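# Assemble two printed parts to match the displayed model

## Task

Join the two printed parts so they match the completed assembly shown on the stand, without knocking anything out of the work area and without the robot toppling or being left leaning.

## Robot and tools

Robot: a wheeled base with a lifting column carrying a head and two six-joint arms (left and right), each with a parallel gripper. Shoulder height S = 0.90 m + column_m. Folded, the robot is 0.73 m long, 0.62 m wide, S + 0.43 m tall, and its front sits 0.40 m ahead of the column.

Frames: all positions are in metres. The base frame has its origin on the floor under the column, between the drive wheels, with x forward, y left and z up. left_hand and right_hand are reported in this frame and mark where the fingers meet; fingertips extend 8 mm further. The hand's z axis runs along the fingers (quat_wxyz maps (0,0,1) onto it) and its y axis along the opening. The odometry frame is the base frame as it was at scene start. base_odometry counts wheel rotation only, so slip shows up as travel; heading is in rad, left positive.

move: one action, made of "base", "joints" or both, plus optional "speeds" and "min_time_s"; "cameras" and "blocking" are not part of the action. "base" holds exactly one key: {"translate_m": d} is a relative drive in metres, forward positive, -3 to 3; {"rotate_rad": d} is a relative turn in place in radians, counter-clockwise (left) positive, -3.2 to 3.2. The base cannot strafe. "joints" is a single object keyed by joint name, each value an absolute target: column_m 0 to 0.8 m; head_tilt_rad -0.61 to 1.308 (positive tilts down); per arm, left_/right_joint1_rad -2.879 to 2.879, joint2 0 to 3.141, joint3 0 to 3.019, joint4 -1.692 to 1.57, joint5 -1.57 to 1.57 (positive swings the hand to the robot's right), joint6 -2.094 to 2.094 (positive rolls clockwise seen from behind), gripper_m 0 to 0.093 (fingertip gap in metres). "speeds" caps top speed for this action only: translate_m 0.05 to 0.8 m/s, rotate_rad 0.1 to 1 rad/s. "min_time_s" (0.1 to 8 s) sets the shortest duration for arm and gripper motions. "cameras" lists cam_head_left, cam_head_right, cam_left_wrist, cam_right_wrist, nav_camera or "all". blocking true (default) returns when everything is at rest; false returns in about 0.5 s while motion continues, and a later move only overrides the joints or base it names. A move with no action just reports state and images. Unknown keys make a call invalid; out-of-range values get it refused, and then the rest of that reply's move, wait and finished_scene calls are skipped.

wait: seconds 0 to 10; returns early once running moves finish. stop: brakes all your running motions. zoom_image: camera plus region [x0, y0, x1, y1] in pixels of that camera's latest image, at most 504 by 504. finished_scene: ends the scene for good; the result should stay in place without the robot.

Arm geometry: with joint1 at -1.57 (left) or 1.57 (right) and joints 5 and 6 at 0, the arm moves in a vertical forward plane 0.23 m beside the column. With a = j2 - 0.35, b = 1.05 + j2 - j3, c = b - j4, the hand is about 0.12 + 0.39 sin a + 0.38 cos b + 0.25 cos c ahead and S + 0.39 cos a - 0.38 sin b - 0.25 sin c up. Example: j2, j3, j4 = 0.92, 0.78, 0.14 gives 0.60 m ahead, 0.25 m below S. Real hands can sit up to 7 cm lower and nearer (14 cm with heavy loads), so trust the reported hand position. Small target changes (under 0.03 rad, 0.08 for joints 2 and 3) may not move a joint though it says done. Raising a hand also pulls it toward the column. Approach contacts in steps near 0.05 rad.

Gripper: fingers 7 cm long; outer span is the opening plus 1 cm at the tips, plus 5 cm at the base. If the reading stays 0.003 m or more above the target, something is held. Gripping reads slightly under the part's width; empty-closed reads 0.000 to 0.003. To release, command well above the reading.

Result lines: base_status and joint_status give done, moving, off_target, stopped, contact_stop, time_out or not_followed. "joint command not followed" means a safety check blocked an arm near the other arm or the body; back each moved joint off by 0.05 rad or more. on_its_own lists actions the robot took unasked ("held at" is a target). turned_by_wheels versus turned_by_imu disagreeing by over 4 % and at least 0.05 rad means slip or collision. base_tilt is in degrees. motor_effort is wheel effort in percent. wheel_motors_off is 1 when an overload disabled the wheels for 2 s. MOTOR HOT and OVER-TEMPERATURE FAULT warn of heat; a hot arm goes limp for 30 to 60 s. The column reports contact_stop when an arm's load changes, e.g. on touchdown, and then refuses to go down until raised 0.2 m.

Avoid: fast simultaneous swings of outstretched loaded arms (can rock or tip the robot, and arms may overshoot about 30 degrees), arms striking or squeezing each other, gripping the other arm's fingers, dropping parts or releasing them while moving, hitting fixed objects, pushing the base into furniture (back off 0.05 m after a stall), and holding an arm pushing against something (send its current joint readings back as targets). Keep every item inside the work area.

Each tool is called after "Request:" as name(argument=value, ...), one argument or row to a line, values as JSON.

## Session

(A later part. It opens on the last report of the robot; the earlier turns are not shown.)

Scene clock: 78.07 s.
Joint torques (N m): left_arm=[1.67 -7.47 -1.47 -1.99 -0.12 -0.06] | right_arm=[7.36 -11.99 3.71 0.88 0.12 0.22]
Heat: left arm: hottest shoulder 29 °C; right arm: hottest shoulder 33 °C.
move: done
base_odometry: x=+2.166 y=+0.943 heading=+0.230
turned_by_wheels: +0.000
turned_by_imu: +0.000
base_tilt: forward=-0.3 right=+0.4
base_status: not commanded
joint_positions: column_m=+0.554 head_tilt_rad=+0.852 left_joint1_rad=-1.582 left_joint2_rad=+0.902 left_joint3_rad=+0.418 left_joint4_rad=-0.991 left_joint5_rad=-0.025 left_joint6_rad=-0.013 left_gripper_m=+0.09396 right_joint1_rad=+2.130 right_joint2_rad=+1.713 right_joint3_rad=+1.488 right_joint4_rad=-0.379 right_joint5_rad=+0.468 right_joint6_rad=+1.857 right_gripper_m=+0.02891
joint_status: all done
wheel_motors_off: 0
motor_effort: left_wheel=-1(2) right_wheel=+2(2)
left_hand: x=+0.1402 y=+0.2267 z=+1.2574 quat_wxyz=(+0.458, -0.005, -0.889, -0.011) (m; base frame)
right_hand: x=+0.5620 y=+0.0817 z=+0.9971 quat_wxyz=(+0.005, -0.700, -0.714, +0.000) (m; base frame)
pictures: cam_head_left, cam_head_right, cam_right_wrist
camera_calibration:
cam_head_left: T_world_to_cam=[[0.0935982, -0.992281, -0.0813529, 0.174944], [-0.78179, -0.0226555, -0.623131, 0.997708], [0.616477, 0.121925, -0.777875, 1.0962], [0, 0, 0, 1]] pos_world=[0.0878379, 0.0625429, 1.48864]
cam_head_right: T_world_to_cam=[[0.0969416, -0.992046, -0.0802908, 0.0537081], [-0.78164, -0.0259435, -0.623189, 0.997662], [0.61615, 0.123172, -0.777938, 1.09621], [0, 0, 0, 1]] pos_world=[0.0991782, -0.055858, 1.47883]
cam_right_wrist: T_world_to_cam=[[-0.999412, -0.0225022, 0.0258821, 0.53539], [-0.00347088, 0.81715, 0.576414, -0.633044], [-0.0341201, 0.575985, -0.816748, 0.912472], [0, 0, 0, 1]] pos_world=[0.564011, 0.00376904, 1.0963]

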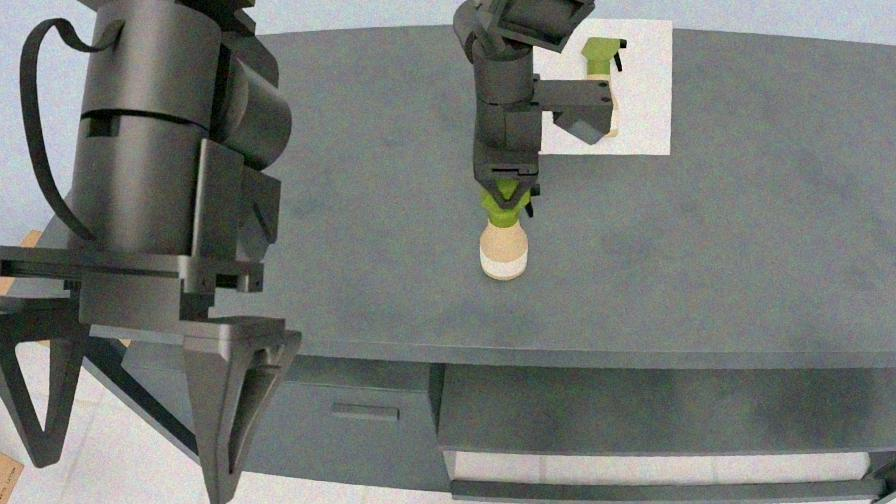

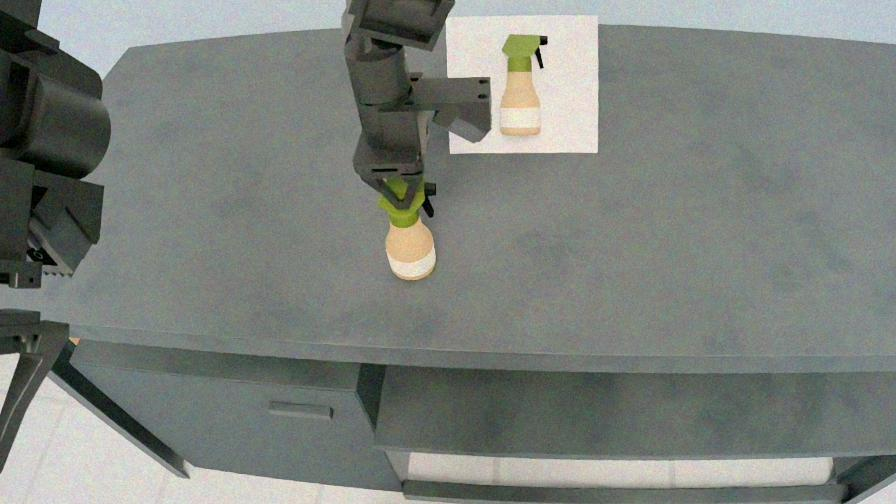

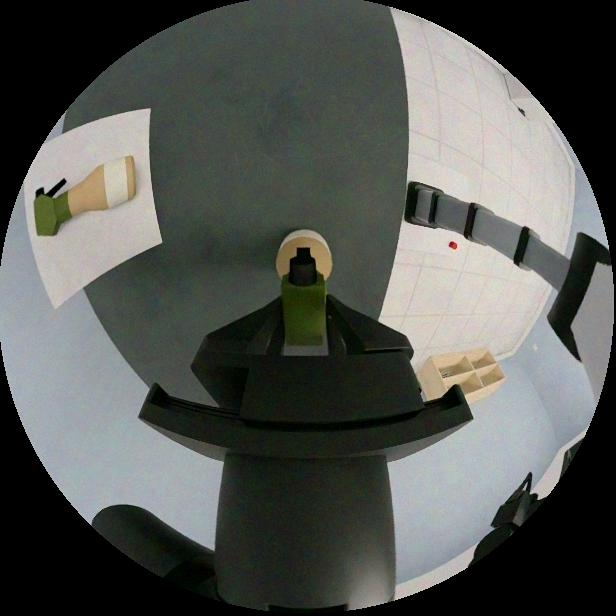

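Request:
move(
  joints={"right_gripper_m": 0.06},
)

Request:
move(
  joints={"column_m": 0.66},
  cameras=["cam_head_right", "cam_head_left", "cam_right_wrist"],
)

Request:
zoom_image(
  camera="cam_head_right",
  region=[350, 210, 470, 330],
)

Request:
zoom_image(
  camera="cam_head_left",
  region=[445, 210, 565, 330],
)

Request:
zoom_image(
  camera="cam_right_wrist",
  region=[230, 150, 390, 310],
)

Scene clock: 79.43 s.
Joint torques (N m): left_arm=[1.61 -7.47 -1.48 -1.99 -0.12 -0.05] | right_arm=[7.3 -11.99 3.73 0.88 0.12 0.22]
Heat: left arm: hottest shoulder 29 °C; right arm: hottest shoulder 33 °C.
move: done
base_odometry: x=+2.166 y=+0.943 heading=+0.230
turned_by_wheels: +0.000
turned_by_imu: +0.000
base_tilt: forward=-0.3 right=+0.4
base_status: not commanded
joint_positions: column_m=+0.554 head_tilt_rad=+0.852 left_joint1_rad=-1.582 left_joint2_rad=+0.902 left_joint3_rad=+0.418 left_joint4_rad=-0.991 left_joint5_rad=-0.025 left_joint6_rad=-0.013 left_gripper_m=+0.09396 right_joint1_rad=+2.130 right_joint2_rad=+1.713 right_joint3_rad=+1.488 right_joint4_rad=-0.379 right_joint5_rad=+0.468 right_joint6_rad=+1.857 right_gripper_m=+0.05987
joint_status: all done
wheel_motors_off: 0
motor_effort: left_wheel=-1(2) right_wheel=+2(2)
left_hand: x=+0.1402 y=+0.2267 z=+1.2574 quat_wxyz=(+0.458, -0.005, -0.889, -0.011) (m; base frame)
right_hand: x=+0.5620 y=+0.0817 z=+0.9971 quat_wxyz=(+0.005, -0.700, -0.714, +0.000) (m; base frame)
pictures: none

Scene clock: 81.40 s.
Joint torques (N m): left_arm=[1.73 -7.53 -1.48 -1.98 -0.11 -0.06] | right_arm=[7.3 -12.1 3.7 0.87 0.12 0.22]
Heat: left arm: hottest shoulder 29 °C; right arm: hottest shoulder 33 °C.
move: done
base_odometry: x=+2.166 y=+0.943 heading=+0.230
turned_by_wheels: +0.000
turned_by_imu: +0.000
base_tilt: forward=-0.3 right=+0.4
base_status: not commanded
joint_positions: column_m=+0.660 head_tilt_rad=+0.852 left_joint1_rad=-1.582 left_joint2_rad=+0.902 left_joint3_rad=+0.418 left_joint4_rad=-0.991 left_joint5_rad=-0.025 left_joint6_rad=-0.013 left_gripper_m=+0.09396 right_joint1_rad=+2.130 right_joint2_rad=+1.714 right_joint3_rad=+1.488 right_joint4_rad=-0.379 right_joint5_rad=+0.468 right_joint6_rad=+1.857 right_gripper_m=+0.05987
joint_status: all done
wheel_motors_off: 0
motor_effort: left_wheel=-1(2) right_wheel=+1(2)
left_hand: x=+0.1402 y=+0.2267 z=+1.3635 quat_wxyz=(+0.458, -0.005, -0.889, -0.011) (m; base frame)
right_hand: x=+0.5612 y=+0.0818 z=+1.1025 quat_wxyz=(+0.006, -0.700, -0.714, +0.001) (m; base frame)
pictures: cam_head_left, cam_head_right, cam_right_wrist
camera_calibration:
cam_head_left: T_world_to_cam=[[0.0935982, -0.992281, -0.0813529, 0.183576], [-0.78179, -0.0226555, -0.623131, 1.06382], [0.616477, 0.121925, -0.777875, 1.17874], [0, 0, 0, 1]] pos_world=[0.0878379, 0.0625429, 1.59474]
cam_head_right: T_world_to_cam=[[0.0969416, -0.992046, -0.0802908, 0.0622189], [-0.78164, -0.0259435, -0.623189, 1.06372], [0.61615, 0.123172, -0.777938, 1.17867], [0, 0, 0, 1]] pos_world=[0.0991782, -0.055858, 1.58483]
cam_right_wrist: T_world_to_cam=[[-0.99936, -0.0232197, 0.0272165, 0.530438], [-0.00330087, 0.817357, 0.576121, -0.693709], [-0.0356229, 0.575663, -0.816911, 0.999466], [0, 0, 0, 1]] pos_world=[0.563413, 0.00396901, 1.2017]

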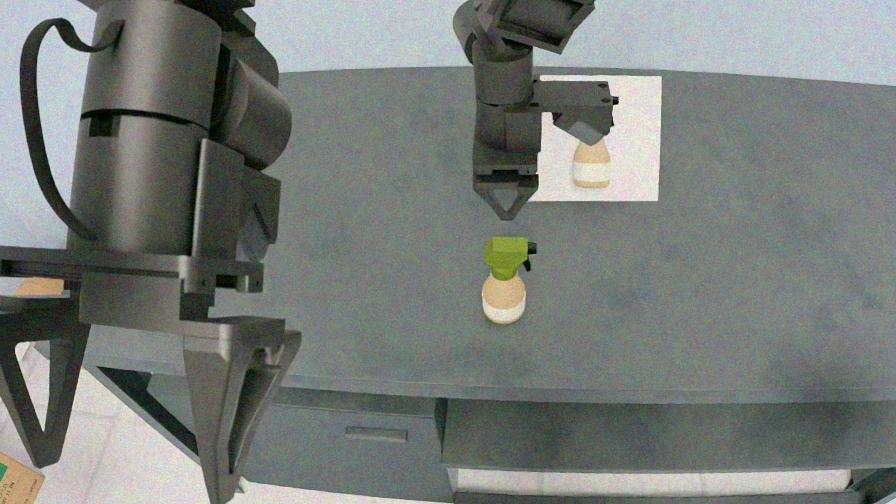

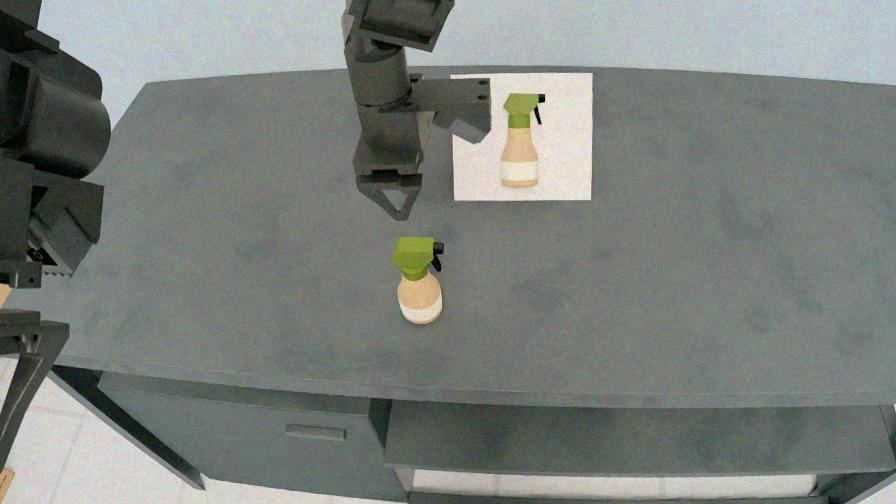

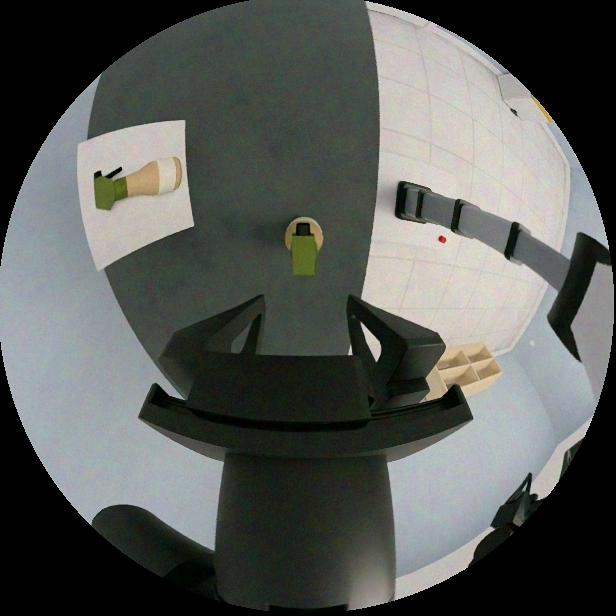

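Scaled by 4.200.

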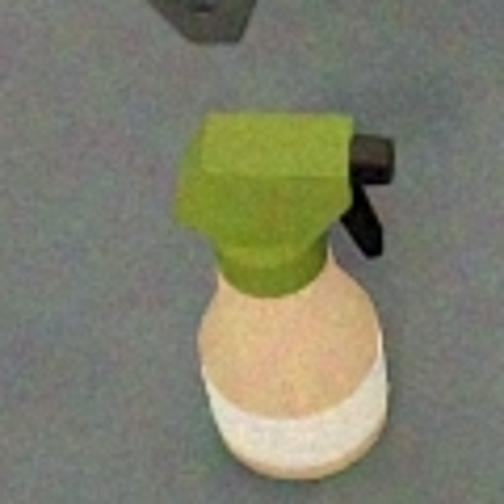

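Scaled by 4.200.

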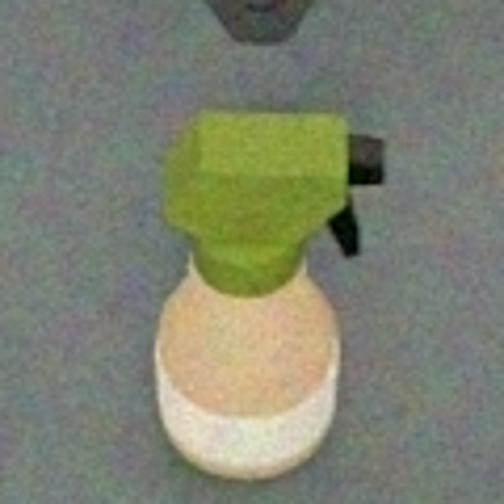

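Scaled by 3.150 from the camera's 616x616 image, which has a finer 880x880 frame.

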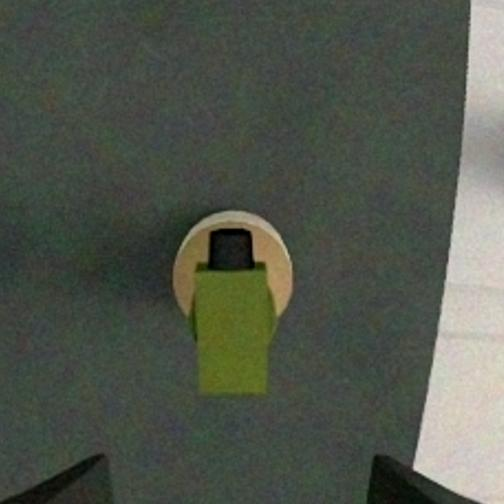

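Request:
move(
  joints={"right_joint1_rad": 1.57, "right_joint2_rad": 0.88, "right_joint3_rad": 0.383, "right_joint4_rad": -0.953, "right_joint5_rad": 0.0, "right_joint6_rad": 0.0, "head_tilt_rad": 0.5},
)

Request:
move(
  joints={"column_m": 0.3},
  cameras=["cam_head_right", "cam_head_left"],
)

Request:
zoom_image(
  camera="cam_head_right",
  region=[340, 150, 480, 290],
)

Request:
zoom_image(
  camera="cam_head_left",
  region=[440, 150, 580, 290],
)

Scene clock: 91.10 s.
Joint torques (N m): left_arm=[1.61 -7.36 -1.51 -1.98 -0.12 -0.05] | right_arm=[1.03 -4.42 -1.14 -1.59 -0.2 -0.02]
Heat: left arm: hottest shoulder 29 °C; right arm: hottest shoulder 32 °C.
move: done
base_odometry: x=+2.166 y=+0.943 heading=+0.230
turned_by_wheels: +0.000
turned_by_imu: +0.000
base_tilt: forward=-0.3 right=+0.4
base_status: not commanded
joint_positions: column_m=+0.660 head_tilt_rad=+0.518 left_joint1_rad=-1.582 left_joint2_rad=+0.902 left_joint3_rad=+0.418 left_joint4_rad=-0.991 left_joint5_rad=-0.025 left_joint6_rad=-0.013 left_gripper_m=+0.09396 right_joint1_rad=+1.574 right_joint2_rad=+0.889 right_joint3_rad=+0.383 right_joint4_rad=-0.943 right_joint5_rad=+0.003 right_joint6_rad=+0.014 right_gripper_m=+0.05991
joint_status: all done
wheel_motors_off: 0
motor_effort: left_wheel=-4(6) right_wheel=+2(2)
left_hand: x=+0.1402 y=+0.2267 z=+1.3635 quat_wxyz=(+0.458, -0.005, -0.889, -0.011) (m; base frame)
right_hand: x=+0.1311 y=-0.2254 z=+1.3607 quat_wxyz=(+0.446, -0.004, -0.895, +0.004) (m; base frame)
pictures: none

Scene clock: 96.33 s.
Joint torques (N m): left_arm=[1.61 -7.41 -1.47 -1.98 -0.12 -0.05] | right_arm=[1.03 -4.37 -1.14 -1.59 -0.2 -0.02]
Heat: left arm: hottest shoulder 29 °C; right arm: hottest shoulder 32 °C.
move: done
base_odometry: x=+2.166 y=+0.943 heading=+0.230
turned_by_wheels: +0.000
turned_by_imu: +0.000
base_tilt: forward=-0.3 right=+0.4
base_status: not commanded
joint_positions: column_m=+0.300 head_tilt_rad=+0.518 left_joint1_rad=-1.582 left_joint2_rad=+0.902 left_joint3_rad=+0.418 left_joint4_rad=-0.991 left_joint5_rad=-0.025 left_joint6_rad=-0.013 left_gripper_m=+0.09396 right_joint1_rad=+1.574 right_joint2_rad=+0.889 right_joint3_rad=+0.383 right_joint4_rad=-0.943 right_joint5_rad=+0.003 right_joint6_rad=+0.014 right_gripper_m=+0.05991
joint_status: all done
wheel_motors_off: 0
motor_effort: left_wheel=-3(4) right_wheel=+2(2)
left_hand: x=+0.1402 y=+0.2267 z=+1.0036 quat_wxyz=(+0.458, -0.005, -0.889, -0.011) (m; base frame)
right_hand: x=+0.1312 y=-0.2254 z=+1.0008 quat_wxyz=(+0.446, -0.004, -0.895, +0.004) (m; base frame)
pictures: cam_head_left, cam_head_right
camera_calibration:
cam_head_left: T_world_to_cam=[[0.115098, -0.992281, -0.0461642, 0.107971], [-0.53424, -0.0226546, -0.845029, 1.11254], [0.83746, 0.121924, -0.532724, 0.572477], [0, 0, 0, 1]] pos_world=[0.102508, 0.0625429, 1.25008]
cam_head_right: T_world_to_cam=[[0.117908, -0.992046, -0.0440645, -0.014303], [-0.53408, -0.0259426, -0.845036, 1.11239], [0.837172, 0.123171, -0.532891, 0.572597], [0, 0, 0, 1]] pos_world=[0.116431, -0.055858, 1.24451]

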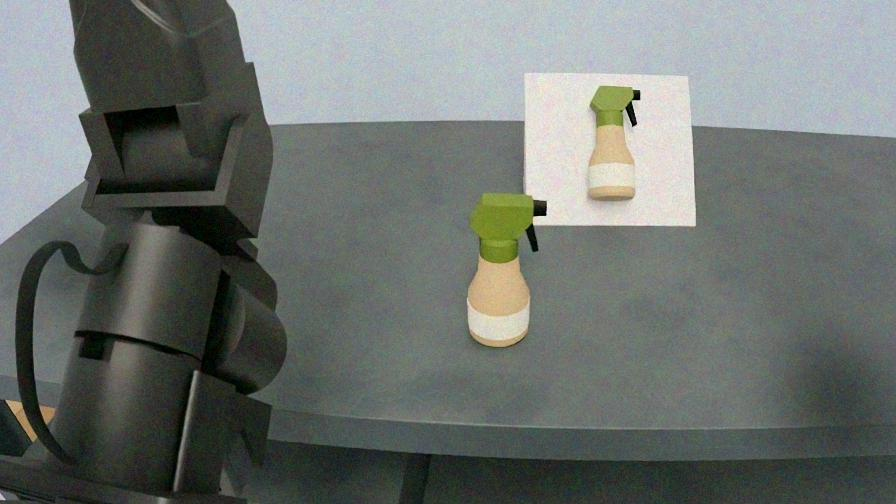

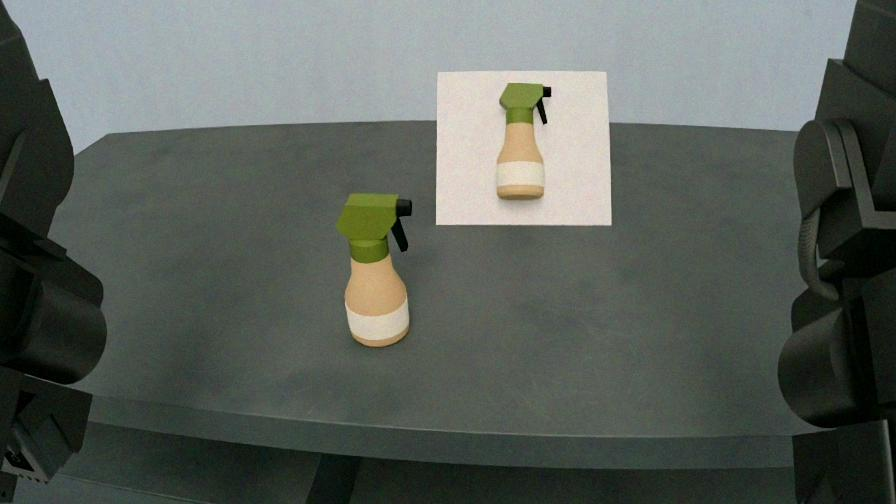

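Scaled by 3.600.

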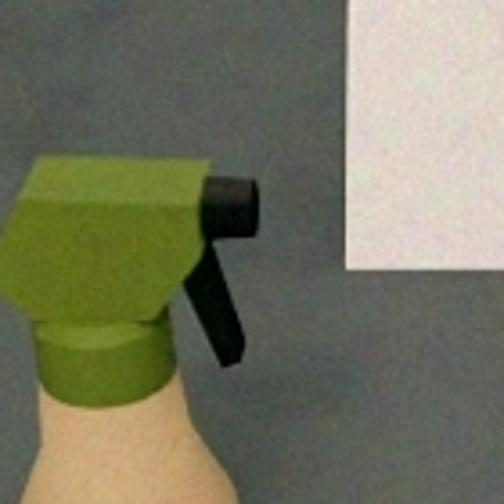

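Scaled by 3.600.

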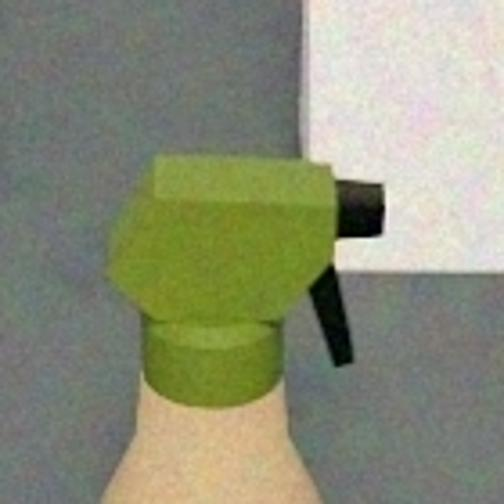

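Request:
zoom_image(
  camera="cam_head_right",
  region=[485, 70, 565, 210],
)

Request:
zoom_image(
  camera="cam_head_right",
  region=[325, 230, 425, 350],
)

Request:
zoom_image(
  camera="cam_head_left",
  region=[455, 230, 545, 350],
)

Scaled by 3.600.

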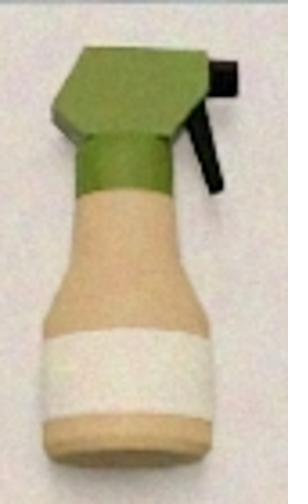

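Scaled by 4.200.

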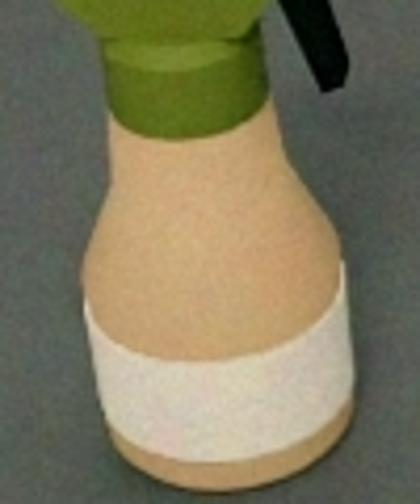

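Scaled by 4.200.

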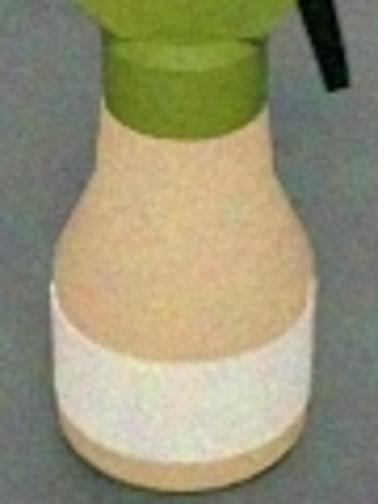

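Request:
finished_scene(
)

The scene is finished: the task was done.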